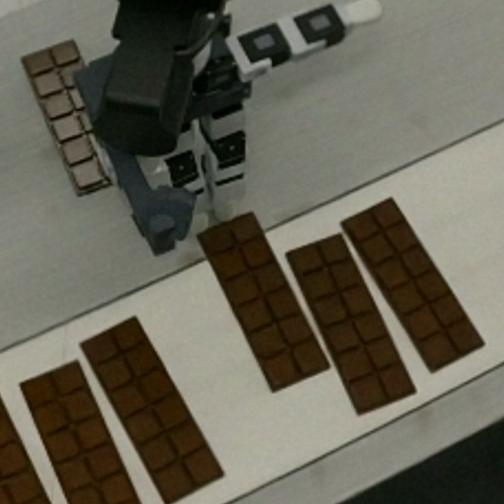

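{"name": "execute_actions", "arguments": {"actions": [[[0.014,0,0,0,0,0,-0.09,0.548,0.577,0.696,0.09,0.548,0.577,0.696,0,-0.685,-0.299,0.116,0.714,0.678,0.226,0.168,0.3,-0.9,0,0,0,0,0,0,-0.09,0.548,0.577,0.696,0.09,0.548,0.577,0.696,0,-0.685,-0.299,0.116,0.714,0.678,0.226,0.168,0.3,-0.9],[0.028,0,0.001,0,0,0,-0.09,0.548,0.577,0.696,0.09,0.548,0.577,0.696,0,-0.685,-0.299,0.116,0.714,0.678,0.226,0.168,0.3,-0.9,0,0,0,0,0,0,-0.09,0.548,0.577,0.696,0.09,0.548,0.577,0.696,0,-0.685,-0.299,0.116,0.714,0.678,0.226,0.168,0.3,-0.9],[0.042,0,0.001,0,0,0,-0.09,0.548,0.577,0.696,0.09,0.548,0.577,0.696,0,-0.685,-0.299,0.116,0.714,0.678,0.226,0.168,0.3,-0.9,0,0,0,0,0,0,-0.09,0.548,0.577,0.696,0.09,0.548,0.577,0.696,0,-0.685,-0.299,0.116,0.714,0.678,0.226,0.168,0.3,-0.9],[0.056,0,0.002,0,0,0,-0.09,0.548,0.577,0.696,0.09,0.548,0.577,0.696,0,-0.685,-0.299,0.116,0.714,0.678,0.226,0.168,0.3,-0.9,0,0,0,0,0,0,-0.09,0.548,0.577,0.696,0.09,0.548,0.577,0.696,0,-0.685,-0.299,0.116,0.714,0.678,0.226,0.168,0.3,-0.9],[0.068,0,0.002,0,0,0,-0.09,0.548,0.577,0.696,0.09,0.548,0.577,0.696,0,-0.685,-0.299,0.116,0.714,0.678,0.226,0.168,0.3,-0.9,0,0,0,0,0,0,-0.09,0.548,0.577,0.696,0.09,0.548,0.577,0.696,0,-0.685,-0.299,0.116,0.714,0.678,0.226,0.168,0.3,-0.9],[0.078,0,0.002,0,0,0,-0.09,0.548,0.577,0.696,0.09,0.548,0.577,0.696,0,-0.685,-0.299,0.116,0.714,0.678,0.226,0.168,0.3,-0.9,0,0,0,0,0,0,-0.09,0.548,0.577,0.696,0.09,0.548,0.577,0.696,0,-0.685,-0.299,0.116,0.714,0.678,0.226,0.168,0.3,-0.9]]], "cameras": ["cam_high"]}}

{"name": "zoom_image", "arguments": {"camera": "cam_high", "region": [200, 200, 360, 360]}}

Scene clock: 332.80 s.
left_arm: end_effector_position=(+0.5986, -0.3613, +0.1507) hand_goal=(-0.090, +0.548, +0.578, +0.696, +0.090, +0.548, +0.578, +0.696, +0.000, -0.684, -0.298, +0.116, +0.714, +0.678, +0.226, +0.168) hand_measured=(-0.092, +0.552, +0.582, +0.698, +0.092, +0.550, +0.580, +0.696, +0.000, -0.672, -0.294, +0.118, +0.714, +0.676, +0.222, +0.166) hand_current_ma=(-2, +7, +5, +2, +2, +2, +1, +0, +0, +29, +5, +4, +0, -5, -12, -5) hand_state=(goal, goal, goal, goal, goal, goal, goal, goal, goal, goal, goal, goal, goal, goal, goal, goal) hand_current_limit=0.30 hand_speed=-0.90 end_effector_quat_wxyz=(+0.005, +0.719, +0.695, -0.016) | right_arm: end_effector_position=(+0.4151, +0.0899, +0.2329) hand_goal=(-0.090, +0.548, +0.578, +0.696, +0.090, +0.548, +0.578, +0.696, +0.000, -0.684, -0.298, +0.116, +0.714, +0.678, +0.226, +0.168) hand_measured=(-0.088, +0.550, +0.580, +0.698, +0.092, +0.550, +0.580, +0.698, +0.000, -0.668, -0.296, +0.118, +0.714, +0.678, +0.222, +0.168) hand_current_ma=(+2, +1, +2, +2, +1, +1, +2, +1, +0, +30, +2, +2, +0, -1, -7, +0) hand_state=(goal, goal, goal, goal, goal, goal, goal, goal, goal, goal, goal, goal, goal, goal, goal, goal) hand_current_limit=0.30 hand_speed=-0.90 end_effector_quat_wxyz=(-0.008, +0.706, +0.708, +0.006)
Joint positions: left_arm=[-0.629 2.052 1.962 -1.476 0.033 -0.595] | right_arm=[0.32 1.251 1.171 -1.488 -0.019 0.318]
Joint torques (N m): left_arm=[1.14 -16.26 11.6 -0.16 -0.12 0.13] | right_arm=[-0.62 -7.88 8.4 0.39 0.09 -0.13]
Heat: left arm: hottest elbow 45 °C; right arm: hottest elbow 43 °C.
Hand target: left_arm +0.6108, -0.3688, +0.1594; +0.015, +0.724, +0.690, -0.015 | right_arm +0.4152, +0.0867, +0.2333; -0.009, +0.706, +0.708, +0.005
Off the commanded pose: left_arm 0.017 m, 1 deg | right_arm 0.003 m, 0 deg.
Step readings (end_effector_position of left_arm | right_arm):
0: (+0.5520, -0.3596, +0.1501) | (+0.4151, +0.0899, +0.2329)
1: (+0.5519, -0.3596, +0.1501) | (+0.4151, +0.0899, +0.2329)
2: (+0.5522, -0.3598, +0.1503) | (+0.4151, +0.0899, +0.2329)
4: (+0.5551, -0.3611, +0.1512) | (+0.4151, +0.0899, +0.2329)
8: (+0.5719, -0.3681, +0.1529) | (+0.4151, +0.0899, +0.2329)
15: (+0.5952, -0.3645, +0.1525) | (+0.4151, +0.0899, +0.2329)
Images, in order (width x height): cam_high 504x504.

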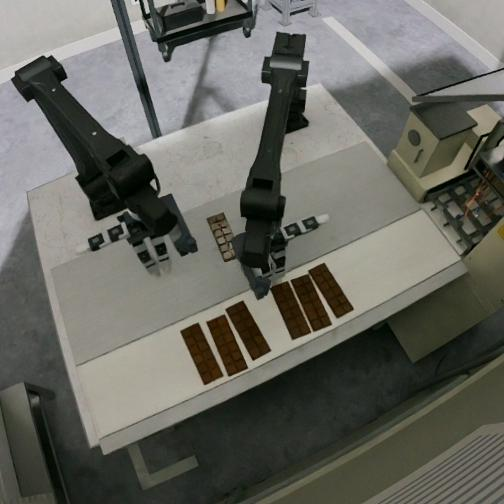

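Scaled by 3.150 from the camera's 504x504 image, which has a finer 720x720 frame.

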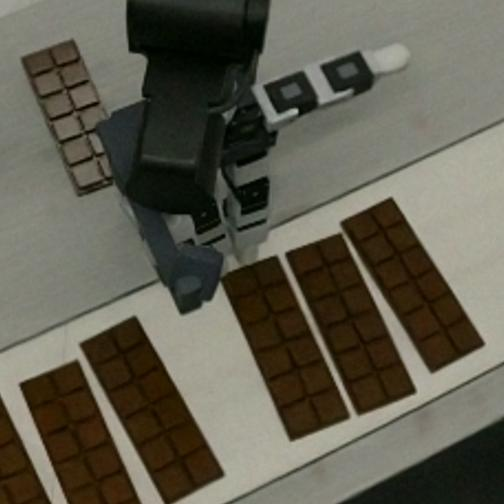

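{"name": "execute_actions", "arguments": {"actions": [[[-0.02,0,0.003,0,0,0,-0.09,0.548,0.577,0.696,0.09,0.548,0.577,0.696,0,-0.685,-0.299,0.116,0.714,0.678,0.226,0.168,0.3,-0.9,-0.015,0,0,0,0,0,-0.09,0.548,0.577,0.696,0.09,0.548,0.577,0.696,0,-0.685,-0.299,0.116,0.714,0.678,0.226,0.168,0.3,-0.9],[-0.04,0,0.01,0,0,0,-0.09,0.548,0.577,0.696,0.09,0.548,0.577,0.696,0,-0.685,-0.299,0.116,0.714,0.678,0.226,0.168,0.3,-0.9,-0.03,0,0,0,0,0,-0.09,0.548,0.577,0.696,0.09,0.548,0.577,0.696,0,-0.685,-0.299,0.116,0.714,0.678,0.226,0.168,0.3,-0.9],[-0.06,0,0.025,0,0,0,-0.09,0.548,0.577,0.696,0.09,0.548,0.577,0.696,0,-0.685,-0.299,0.116,0.714,0.678,0.226,0.168,0.3,-0.9,-0.045,0,0,0,0,0,-0.09,0.548,0.577,0.696,0.09,0.548,0.577,0.696,0,-0.685,-0.299,0.116,0.714,0.678,0.226,0.168,0.3,-0.9],[-0.07,0,0.045,0,0,0,-0.09,0.548,0.577,0.696,0.09,0.548,0.577,0.696,0,-0.685,-0.299,0.116,0.714,0.678,0.226,0.168,0.3,-0.9,-0.06,0,0,0,0,0,-0.09,0.548,0.577,0.696,0.09,0.548,0.577,0.696,0,-0.685,-0.299,0.116,0.714,0.678,0.226,0.168,0.3,-0.9],[-0.08,0,0.065,0,0,0,-0.09,0.548,0.577,0.696,0.09,0.548,0.577,0.696,0,-0.685,-0.299,0.116,0.714,0.678,0.226,0.168,0.3,-0.9,-0.075,0,0,0,0,0,-0.09,0.548,0.577,0.696,0.09,0.548,0.577,0.696,0,-0.685,-0.299,0.116,0.714,0.678,0.226,0.168,0.3,-0.9],[-0.09,0.02,0.085,0,0,0,-0.09,0.548,0.577,0.696,0.09,0.548,0.577,0.696,0,-0.685,-0.299,0.116,0.714,0.678,0.226,0.168,0.3,-0.9,-0.09,0,0,0,0,0,-0.09,0.548,0.577,0.696,0.09,0.548,0.577,0.696,0,-0.685,-0.299,0.116,0.714,0.678,0.226,0.168,0.3,-0.9],[-0.1,0.05,0.1,0,0,0,-0.09,0.548,0.577,0.696,0.09,0.548,0.577,0.696,0,-0.685,-0.299,0.116,0.714,0.678,0.226,0.168,0.3,-0.9,-0.1,0.01,0,0,0,0,-0.09,0.548,0.577,0.696,0.09,0.548,0.577,0.696,0,-0.685,-0.299,0.116,0.714,0.678,0.226,0.168,0.3,-0.9]],[[-0.02,0.04,0,0,0,0,-0.09,0.548,0.577,0.696,0.09,0.548,0.577,0.696,0,-0.685,-0.299,0.116,0.714,0.678,0.226,0.168,0.3,-0.9,-0.015,0.015,0,0,0,0,-0.09,0.548,0.577,0.696,0.09,0.548,0.577,0.696,0,-0.685,-0.299,0.116,0.714,0.678,0.226,0.168,0.3,-0.9],[-0.04,0.08,0,0,0,0,-0.09,0.548,0.577,0.696,0.09,0.548,0.577,0.696,0,-0.685,-0.299,0.116,0.714,0.678,0.226,0.168,0.3,-0.9,-0.03,0.03,0,0,0,0,-0.09,0.548,0.577,0.696,0.09,0.548,0.577,0.696,0,-0.685,-0.299,0.116,0.714,0.678,0.226,0.168,0.3,-0.9],[-0.06,0.12,0,0,0,0,-0.09,0.548,0.577,0.696,0.09,0.548,0.577,0.696,0,-0.685,-0.299,0.116,0.714,0.678,0.226,0.168,0.3,-0.9,-0.05,0.05,0,0,0,0,-0.09,0.548,0.577,0.696,0.09,0.548,0.577,0.696,0,-0.685,-0.299,0.116,0.714,0.678,0.226,0.168,0.3,-0.9],[-0.08,0.16,0,0,0,0,-0.09,0.548,0.577,0.696,0.09,0.548,0.577,0.696,0,-0.685,-0.299,0.116,0.714,0.678,0.226,0.168,0.3,-0.9,-0.07,0.075,0,0,0,0,-0.09,0.548,0.577,0.696,0.09,0.548,0.577,0.696,0,-0.685,-0.299,0.116,0.714,0.678,0.226,0.168,0.3,-0.9],[-0.1,0.2,0,0,0,0,-0.09,0.548,0.577,0.696,0.09,0.548,0.577,0.696,0,-0.685,-0.299,0.116,0.714,0.678,0.226,0.168,0.3,-0.9,-0.09,0.1,0,0,0,0,-0.09,0.548,0.577,0.696,0.09,0.548,0.577,0.696,0,-0.685,-0.299,0.116,0.714,0.678,0.226,0.168,0.3,-0.9],[-0.12,0.25,0,0,0,0,-0.09,0.548,0.577,0.696,0.09,0.548,0.577,0.696,0,-0.685,-0.299,0.116,0.714,0.678,0.226,0.168,0.3,-0.9,-0.11,0.13,0,0,0,0,-0.09,0.548,0.577,0.696,0.09,0.548,0.577,0.696,0,-0.685,-0.299,0.116,0.714,0.678,0.226,0.168,0.3,-0.9],[-0.15,0.3,0,0,0,0,-0.09,0.548,0.577,0.696,0.09,0.548,0.577,0.696,0,-0.685,-0.299,0.116,0.714,0.678,0.226,0.168,0.3,-0.9,-0.12,0.15,0,0,0,0,-0.09,0.548,0.577,0.696,0.09,0.548,0.577,0.696,0,-0.685,-0.299,0.116,0.714,0.678,0.226,0.168,0.3,-0.9]],[[-0.01,0.02,0,0,0,0,-0.09,0.548,0.577,0.696,0.09,0.548,0.577,0.696,0,-0.685,-0.299,0.116,0.714,0.678,0.226,0.168,0.3,-0.9,-0.015,0.03,0,0,0,0,-0.09,0.548,0.577,0.696,0.09,0.548,0.577,0.696,0,-0.685,-0.299,0.116,0.714,0.678,0.226,0.168,0.3,-0.9],[-0.02,0.04,0,0,0,0,-0.09,0.548,0.577,0.696,0.09,0.548,0.577,0.696,0,-0.685,-0.299,0.116,0.714,0.678,0.226,0.168,0.3,-0.9,-0.03,0.06,0,0,0,0,-0.09,0.548,0.577,0.696,0.09,0.548,0.577,0.696,0,-0.685,-0.299,0.116,0.714,0.678,0.226,0.168,0.3,-0.9],[-0.03,0.05,0,0,0,0,-0.09,0.548,0.577,0.696,0.09,0.548,0.577,0.696,0,-0.685,-0.299,0.116,0.714,0.678,0.226,0.168,0.3,-0.9,-0.045,0.09,0,0,0,0,-0.09,0.548,0.577,0.696,0.09,0.548,0.577,0.696,0,-0.685,-0.299,0.116,0.714,0.678,0.226,0.168,0.3,-0.9],[-0.03,0.05,0,0,0,0,-0.09,0.548,0.577,0.696,0.09,0.548,0.577,0.696,0,-0.685,-0.299,0.116,0.714,0.678,0.226,0.168,0.3,-0.9,-0.06,0.12,0,0,0,0,-0.09,0.548,0.577,0.696,0.09,0.548,0.577,0.696,0,-0.685,-0.299,0.116,0.714,0.678,0.226,0.168,0.3,-0.9],[-0.03,0.05,0,0,0,0,-0.09,0.548,0.577,0.696,0.09,0.548,0.577,0.696,0,-0.685,-0.299,0.116,0.714,0.678,0.226,0.168,0.3,-0.9,-0.075,0.15,0,0,0,0,-0.09,0.548,0.577,0.696,0.09,0.548,0.577,0.696,0,-0.685,-0.299,0.116,0.714,0.678,0.226,0.168,0.3,-0.9],[-0.03,0.05,0,0,0,0,-0.09,0.548,0.577,0.696,0.09,0.548,0.577,0.696,0,-0.685,-0.299,0.116,0.714,0.678,0.226,0.168,0.3,-0.9,-0.085,0.18,0,0,0,0,-0.09,0.548,0.577,0.696,0.09,0.548,0.577,0.696,0,-0.685,-0.299,0.116,0.714,0.678,0.226,0.168,0.3,-0.9],[-0.03,0.05,0,0,0,0,-0.09,0.548,0.577,0.696,0.09,0.548,0.577,0.696,0,-0.685,-0.299,0.116,0.714,0.678,0.226,0.168,0.3,-0.9,-0.085,0.197,0,0,0,0,-0.09,0.548,0.577,0.696,0.09,0.548,0.577,0.696,0,-0.685,-0.299,0.116,0.714,0.678,0.226,0.168,0.3,-0.9]]], "cameras": ["cam_high"]}}

{"name": "zoom_image", "arguments": {"camera": "cam_high", "region": [160, 150, 380, 370]}}

Scene clock: 340.73 s.
left_arm: end_effector_position=(+0.4400, -0.1300, +0.2143) hand_goal=(-0.090, +0.548, +0.578, +0.696, +0.090, +0.548, +0.578, +0.696, +0.000, -0.684, -0.298, +0.116, +0.714, +0.678, +0.226, +0.168) hand_measured=(-0.092, +0.548, +0.580, +0.698, +0.092, +0.548, +0.578, +0.696, +0.000, -0.672, -0.294, +0.118, +0.714, +0.676, +0.222, +0.166) hand_current_ma=(-2, +1, +4, +2, +1, +1, +1, +0, +0, +29, +5, +4, +0, -5, -12, -5) hand_state=(goal, goal, goal, goal, goal, goal, goal, goal, goal, goal, goal, goal, goal, goal, goal, goal) hand_current_limit=0.30 hand_speed=-0.90 end_effector_quat_wxyz=(+0.004, +0.721, +0.693, -0.018) | right_arm: end_effector_position=(+0.2234, +0.2855, +0.2107) hand_goal=(-0.090, +0.548, +0.578, +0.696, +0.090, +0.548, +0.578, +0.696, +0.000, -0.684, -0.298, +0.116, +0.714, +0.678, +0.226, +0.168) hand_measured=(-0.088, +0.550, +0.580, +0.698, +0.092, +0.550, +0.580, +0.698, +0.000, -0.668, -0.296, +0.118, +0.714, +0.678, +0.222, +0.168) hand_current_ma=(+1, +1, +2, +2, +1, +1, +2, +1, +0, +30, +2, +2, +0, -1, -7, +0) hand_state=(goal, goal, goal, goal, goal, goal, goal, goal, goal, goal, goal, goal, goal, goal, goal, goal) hand_current_limit=0.30 hand_speed=-0.90 end_effector_quat_wxyz=(-0.004, +0.701, +0.713, -0.023)
Joint positions: left_arm=[-0.381 1.356 1.223 -1.444 0.037 -0.342] | right_arm=[1.137 1.252 1.119 -1.477 -0.023 1.119]
Joint torques (N m): left_arm=[1.32 -9.11 7.8 0.68 -0.04 0.11] | right_arm=[0.15 -7.59 12.27 0.54 0.33 0.1]
Heat: left arm: hottest elbow 46 °C; right arm: hottest elbow 43 °C.
Hand target: left_arm +0.4428, -0.1289, +0.2196; +0.015, +0.724, +0.690, -0.015 | right_arm +0.2321, +0.3010, +0.2334; -0.009, +0.706, +0.708, +0.005
Off the commanded pose: left_arm 0.006 m, 1 deg | right_arm 0.029 m, 3 deg.
Step readings (end_effector_position of left_arm | right_arm):
0: (+0.5986, -0.3613, +0.1507) | (+0.4151, +0.0899, +0.2329)
1: (+0.5986, -0.3613, +0.1507) | (+0.4151, +0.0899, +0.2329)
2: (+0.5986, -0.3613, +0.1507) | (+0.4149, +0.0898, +0.2325)
4: (+0.5981, -0.3619, +0.1508) | (+0.4119, +0.0888, +0.2300)
8: (+0.5842, -0.3576, +0.1533) | (+0.3912, +0.0844, +0.2213)
15: (+0.5577, -0.3420, +0.1990) | (+0.3610, +0.0916, +0.2311)
16: (+0.5568, -0.3413, +0.2066) | (+0.3602, +0.0924, +0.2324)
17: (+0.5542, -0.3394, +0.2130) | (+0.3594, +0.0935, +0.2333)
19: (+0.5440, -0.3301, +0.2174) | (+0.3556, +0.0972, +0.2327)
23: (+0.5000, -0.2748, +0.2021) | (+0.3294, +0.1285, +0.2268)
30: (+0.4592, -0.1585, +0.2016) | (+0.2848, +0.1844, +0.2268)
31: (+0.4587, -0.1526, +0.2063) | (+0.2834, +0.1847, +0.2270)
32: (+0.4585, -0.1486, +0.2113) | (+0.2819, +0.1850, +0.2271)
34: (+0.4556, -0.1449, +0.2173) | (+0.2759, +0.1891, +0.2262)
38: (+0.4423, -0.1348, +0.2177) | (+0.2448, +0.2268, +0.2167)
45: (+0.4396, -0.1289, +0.2146) | (+0.2194, +0.2873, +0.2075)
Images, in order (width x height): cam_high 504x504.

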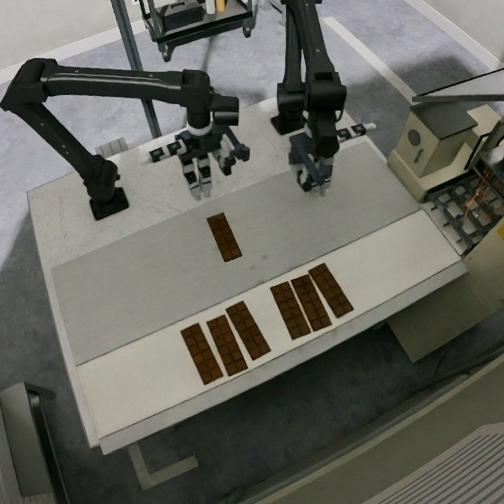

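Scaled by 2.291 from the camera's 504x504 image, which has a finer 720x720 frame.

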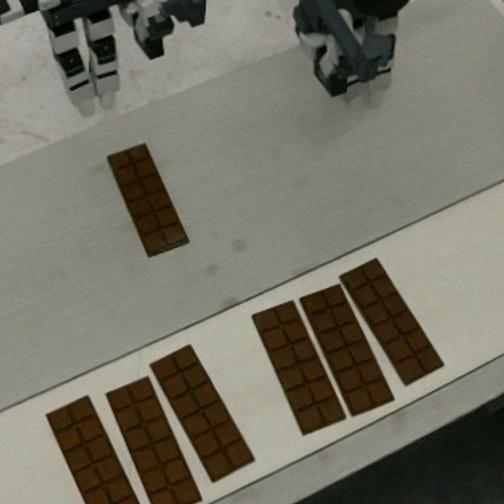

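{"name": "execute_actions", "arguments": {"actions": [[[0,0.02,0,0,0,0,-0.09,0.548,0.577,0.696,0.09,0.548,0.577,0.696,0,-0.685,-0.299,0.116,0.714,0.678,0.226,0.168,0.3,-0.9,0,0.005,-0.02,0,0,0,-0.09,0.548,0.577,0.696,0.09,0.548,0.577,0.696,0,-0.685,-0.299,0.116,0.714,0.678,0.226,0.168,0.3,-0.9],[0,0.04,0,0,0,0,-0.09,0.548,0.577,0.696,0.09,0.548,0.577,0.696,0,-0.685,-0.299,0.116,0.714,0.678,0.226,0.168,0.3,-0.9,0,0.01,-0.04,0,0,0,-0.09,0.548,0.577,0.696,0.09,0.548,0.577,0.696,0,-0.685,-0.299,0.116,0.714,0.678,0.226,0.168,0.3,-0.9],[0,0.06,0,0,0,0,-0.09,0.548,0.577,0.696,0.09,0.548,0.577,0.696,0,-0.685,-0.299,0.116,0.714,0.678,0.226,0.168,0.3,-0.9,0,0.01,-0.06,0,0,0,-0.09,0.548,0.577,0.696,0.09,0.548,0.577,0.696,0,-0.685,-0.299,0.116,0.714,0.678,0.226,0.168,0.3,-0.9],[0,0.08,0,0,0,0,-0.09,0.548,0.577,0.696,0.09,0.548,0.577,0.696,0,-0.685,-0.299,0.116,0.714,0.678,0.226,0.168,0.3,-0.9,0,0.01,-0.08,0,0,0,-0.09,0.548,0.577,0.696,0.09,0.548,0.577,0.696,0,-0.685,-0.299,0.116,0.714,0.678,0.226,0.168,0.3,-0.9],[0,0.1,0,0,0,0,-0.09,0.548,0.577,0.696,0.09,0.548,0.577,0.696,0,-0.685,-0.299,0.116,0.714,0.678,0.226,0.168,0.3,-0.9,0,0.01,-0.1,0,0,0,-0.09,0.548,0.577,0.696,0.09,0.548,0.577,0.696,0,-0.685,-0.299,0.116,0.714,0.678,0.226,0.168,0.3,-0.9],[0,0.12,0,0,0,0,-0.09,0.548,0.577,0.696,0.09,0.548,0.577,0.696,0,-0.685,-0.299,0.116,0.714,0.678,0.226,0.168,0.3,-0.9,0,0.01,-0.112,0,0,0,-0.09,0.548,0.577,0.696,0.09,0.548,0.577,0.696,0,-0.685,-0.299,0.116,0.714,0.678,0.226,0.168,0.3,-0.9]]], "cameras": ["cam_high"]}}

{"name": "zoom_image", "arguments": {"camera": "cam_high", "region": [170, 150, 330, 310]}}

Scene clock: 343.70 s.
left_arm: end_effector_position=(+0.4428, -0.0549, +0.2141) hand_goal=(-0.090, +0.548, +0.578, +0.696, +0.090, +0.548, +0.578, +0.696, +0.000, -0.684, -0.298, +0.116, +0.714, +0.678, +0.226, +0.168) hand_measured=(-0.092, +0.548, +0.580, +0.698, +0.092, +0.548, +0.578, +0.696, +0.000, -0.672, -0.294, +0.118, +0.714, +0.676, +0.222, +0.166) hand_current_ma=(-1, +1, +4, +2, +1, +1, +1, +0, +0, +29, +5, +4, -1, -5, -12, -5) hand_state=(goal, goal, goal, goal, goal, goal, goal, goal, goal, goal, goal, goal, goal, goal, goal, goal) hand_current_limit=0.30 hand_speed=-0.90 end_effector_quat_wxyz=(+0.009, +0.717, +0.697, -0.017) | right_arm: end_effector_position=(+0.2321, +0.3014, +0.1621) hand_goal=(-0.090, +0.548, +0.578, +0.696, +0.090, +0.548, +0.578, +0.696, +0.000, -0.684, -0.298, +0.116, +0.714, +0.678, +0.226, +0.168) hand_measured=(-0.088, +0.550, +0.580, +0.698, +0.092, +0.550, +0.580, +0.698, +0.000, -0.668, -0.296, +0.118, +0.714, +0.678, +0.222, +0.168) hand_current_ma=(+1, +1, +2, +2, +1, +1, +2, +1, +0, +30, +2, +2, +0, -1, -7, +0) hand_state=(goal, goal, goal, goal, goal, goal, goal, goal, goal, goal, goal, goal, goal, goal, goal, goal) hand_current_limit=0.30 hand_speed=-0.90 end_effector_quat_wxyz=(-0.007, +0.705, +0.709, -0.007)
Joint positions: left_arm=[-0.187 1.304 1.171 -1.443 0.039 -0.158] | right_arm=[1.137 1.309 1.037 -1.306 -0.017 1.132]
Joint torques (N m): left_arm=[0.73 -8.35 8.03 0.21 -0.04 0.15] | right_arm=[1.03 -8.64 8.24 0.94 0.33 0.09]
Heat: left arm: hottest elbow 45 °C; right arm: hottest elbow 43 °C.
Hand target: left_arm +0.4429, -0.0568, +0.2195; +0.015, +0.724, +0.690, -0.015 | right_arm +0.2321, +0.3070, +0.1661; -0.009, +0.706, +0.708, +0.005
Off the commanded pose: left_arm 0.006 m, 1 deg | right_arm 0.007 m, 1 deg.
Step readings (end_effector_position of left_arm | right_arm):
0: (+0.4400, -0.1300, +0.2143) | (+0.2234, +0.2855, +0.2107)
1: (+0.4401, -0.1299, +0.2143) | (+0.2234, +0.2854, +0.2107)
2: (+0.4402, -0.1294, +0.2142) | (+0.2236, +0.2854, +0.2106)
4: (+0.4399, -0.1259, +0.2128) | (+0.2254, +0.2885, +0.2104)
8: (+0.4386, -0.0961, +0.2086) | (+0.2318, +0.3016, +0.1996)
15: (+0.4421, -0.0506, +0.2140) | (+0.2308, +0.2990, +0.1639)
Images, in order (width x height): cam_high 504x504.

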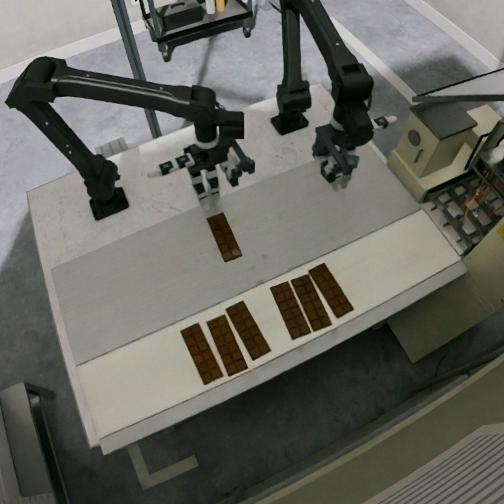

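Scaled by 3.150 from the camera's 504x504 image, which has a finer 720x720 frame.

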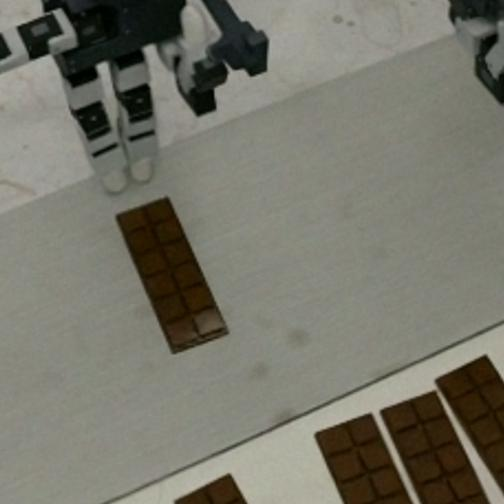

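{"name": "execute_actions", "arguments": {"actions": [[[0,0,0,0,0,0,-0.09,0.548,0.577,0.696,0.09,0.548,0.577,0.696,0,-0.685,-0.299,0.116,0.714,0.678,0.226,0.168,0.3,-0.9,0.005,0.001,-0.006,0,0,0,-0.09,0.548,0.577,0.696,0.09,0.548,0.577,0.696,0,-0.685,-0.299,0.116,0.714,0.678,0.226,0.168,0.3,-0.9],[0,0,0,0,0,0,-0.09,0.548,0.577,0.696,0.09,0.548,0.577,0.696,0,-0.685,-0.299,0.116,0.714,0.678,0.226,0.168,0.3,-0.9,0.015,0.002,-0.01,0,0,0,-0.09,0.548,0.577,0.696,0.09,0.548,0.577,0.696,0,-0.685,-0.299,0.116,0.714,0.678,0.226,0.168,0.3,-0.9],[0,0,0,0,0,0,-0.09,0.548,0.577,0.696,0.09,0.548,0.577,0.696,0,-0.685,-0.299,0.116,0.714,0.678,0.226,0.168,0.3,-0.9,0.028,0.003,-0.01,0,0,0,-0.09,0.548,0.577,0.696,0.09,0.548,0.577,0.696,0,-0.685,-0.299,0.116,0.714,0.678,0.226,0.168,0.3,-0.9],[0,0,0,0,0,0,-0.09,0.548,0.577,0.696,0.09,0.548,0.577,0.696,0,-0.685,-0.299,0.116,0.714,0.678,0.226,0.168,0.3,-0.9,0.042,0.003,-0.009,0,0,0,-0.09,0.548,0.577,0.696,0.09,0.548,0.577,0.696,0,-0.685,-0.299,0.116,0.714,0.678,0.226,0.168,0.3,-0.9],[0,0,0,0,0,0,-0.09,0.548,0.577,0.696,0.09,0.548,0.577,0.696,0,-0.685,-0.299,0.116,0.714,0.678,0.226,0.168,0.3,-0.9,0.056,0.003,-0.008,0,0,0,-0.09,0.548,0.577,0.696,0.09,0.548,0.577,0.696,0,-0.685,-0.299,0.116,0.714,0.678,0.226,0.168,0.3,-0.9],[0,0,0,0,0,0,-0.09,0.548,0.577,0.696,0.09,0.548,0.577,0.696,0,-0.685,-0.299,0.116,0.714,0.678,0.226,0.168,0.3,-0.9,0.07,0.003,-0.007,0,0,0,-0.09,0.548,0.577,0.696,0.09,0.548,0.577,0.696,0,-0.685,-0.299,0.116,0.714,0.678,0.226,0.168,0.3,-0.9]]], "cameras": ["cam_high"]}}

{"name": "zoom_image", "arguments": {"camera": "cam_high", "region": [170, 150, 330, 310]}}

Scene clock: 346.17 s.
left_arm: end_effector_position=(+0.4428, -0.0552, +0.2141) hand_goal=(-0.090, +0.548, +0.578, +0.696, +0.090, +0.548, +0.578, +0.696, +0.000, -0.684, -0.298, +0.116, +0.714, +0.678, +0.226, +0.168) hand_measured=(-0.092, +0.548, +0.580, +0.698, +0.092, +0.548, +0.578, +0.696, +0.000, -0.672, -0.294, +0.118, +0.714, +0.676, +0.222, +0.166) hand_current_ma=(-1, +1, +4, +2, +1, +1, +1, +0, +0, +29, +5, +4, -1, -5, -12, -5) hand_state=(goal, goal, goal, goal, goal, goal, goal, goal, goal, goal, goal, goal, goal, goal, goal, goal) hand_current_limit=0.30 hand_speed=-0.90 end_effector_quat_wxyz=(+0.009, +0.718, +0.696, -0.017) | right_arm: end_effector_position=(+0.2621, +0.2950, +0.1552) hand_goal=(-0.090, +0.548, +0.578, +0.696, +0.090, +0.548, +0.578, +0.696, +0.000, -0.684, -0.298, +0.116, +0.714, +0.678, +0.226, +0.168) hand_measured=(-0.084, +0.550, +0.578, +0.694, +0.092, +0.552, +0.582, +0.700, +0.000, -0.668, -0.296, +0.118, +0.714, +0.678, +0.222, +0.168) hand_current_ma=(+6, +1, -1, -1, +2, +6, +4, +3, +0, +30, +2, +2, +0, -1, -7, +0) hand_state=(goal, goal, goal, goal, goal, goal, goal, goal, goal, goal, goal, goal, goal, goal, goal, goal) hand_current_limit=0.30 hand_speed=-0.90 end_effector_quat_wxyz=(-0.006, +0.709, +0.705, -0.008)
Joint positions: left_arm=[-0.187 1.304 1.171 -1.443 0.039 -0.155] | right_arm=[1.056 1.34 1.047 -1.289 -0.016 1.062]
Joint torques (N m): left_arm=[0.79 -8.35 8.08 0.21 -0.01 0.12] | right_arm=[-0.32 -6.83 10.67 0.79 0.29 -0.17]
Heat: left arm: hottest elbow 45 °C; right arm: hottest elbow 43 °C.
Hand target: left_arm +0.4429, -0.0568, +0.2195; +0.015, +0.724, +0.690, -0.015 | right_arm +0.2742, +0.3088, +0.1620; -0.009, +0.706, +0.708, +0.005
Off the commanded pose: left_arm 0.006 m, 1 deg | right_arm 0.019 m, 2 deg.
Step readings (end_effector_position of left_arm | right_arm):
0: (+0.4428, -0.0550, +0.2141) | (+0.2321, +0.3014, +0.1621)
1: (+0.4428, -0.0550, +0.2141) | (+0.2321, +0.3014, +0.1621)
2: (+0.4428, -0.0550, +0.2141) | (+0.2322, +0.3017, +0.1621)
4: (+0.4428, -0.0550, +0.2141) | (+0.2329, +0.3026, +0.1620)
8: (+0.4428, -0.0552, +0.2141) | (+0.2421, +0.3004, +0.1580)
15: (+0.4428, -0.0552, +0.2141) | (+0.2612, +0.2946, +0.1559)
Images, in order (width x height): cam_high 504x504.

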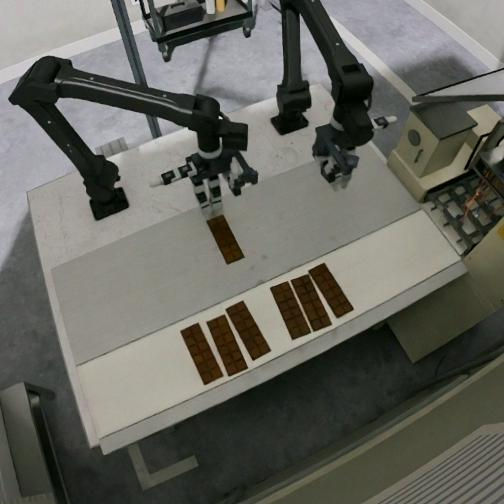

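Scaled by 3.150 from the camera's 504x504 image, which has a finer 720x720 frame.

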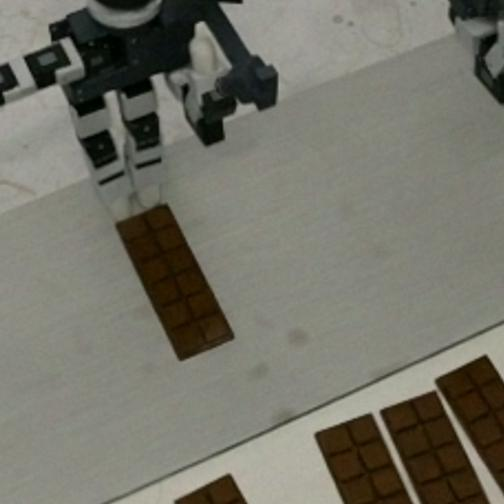

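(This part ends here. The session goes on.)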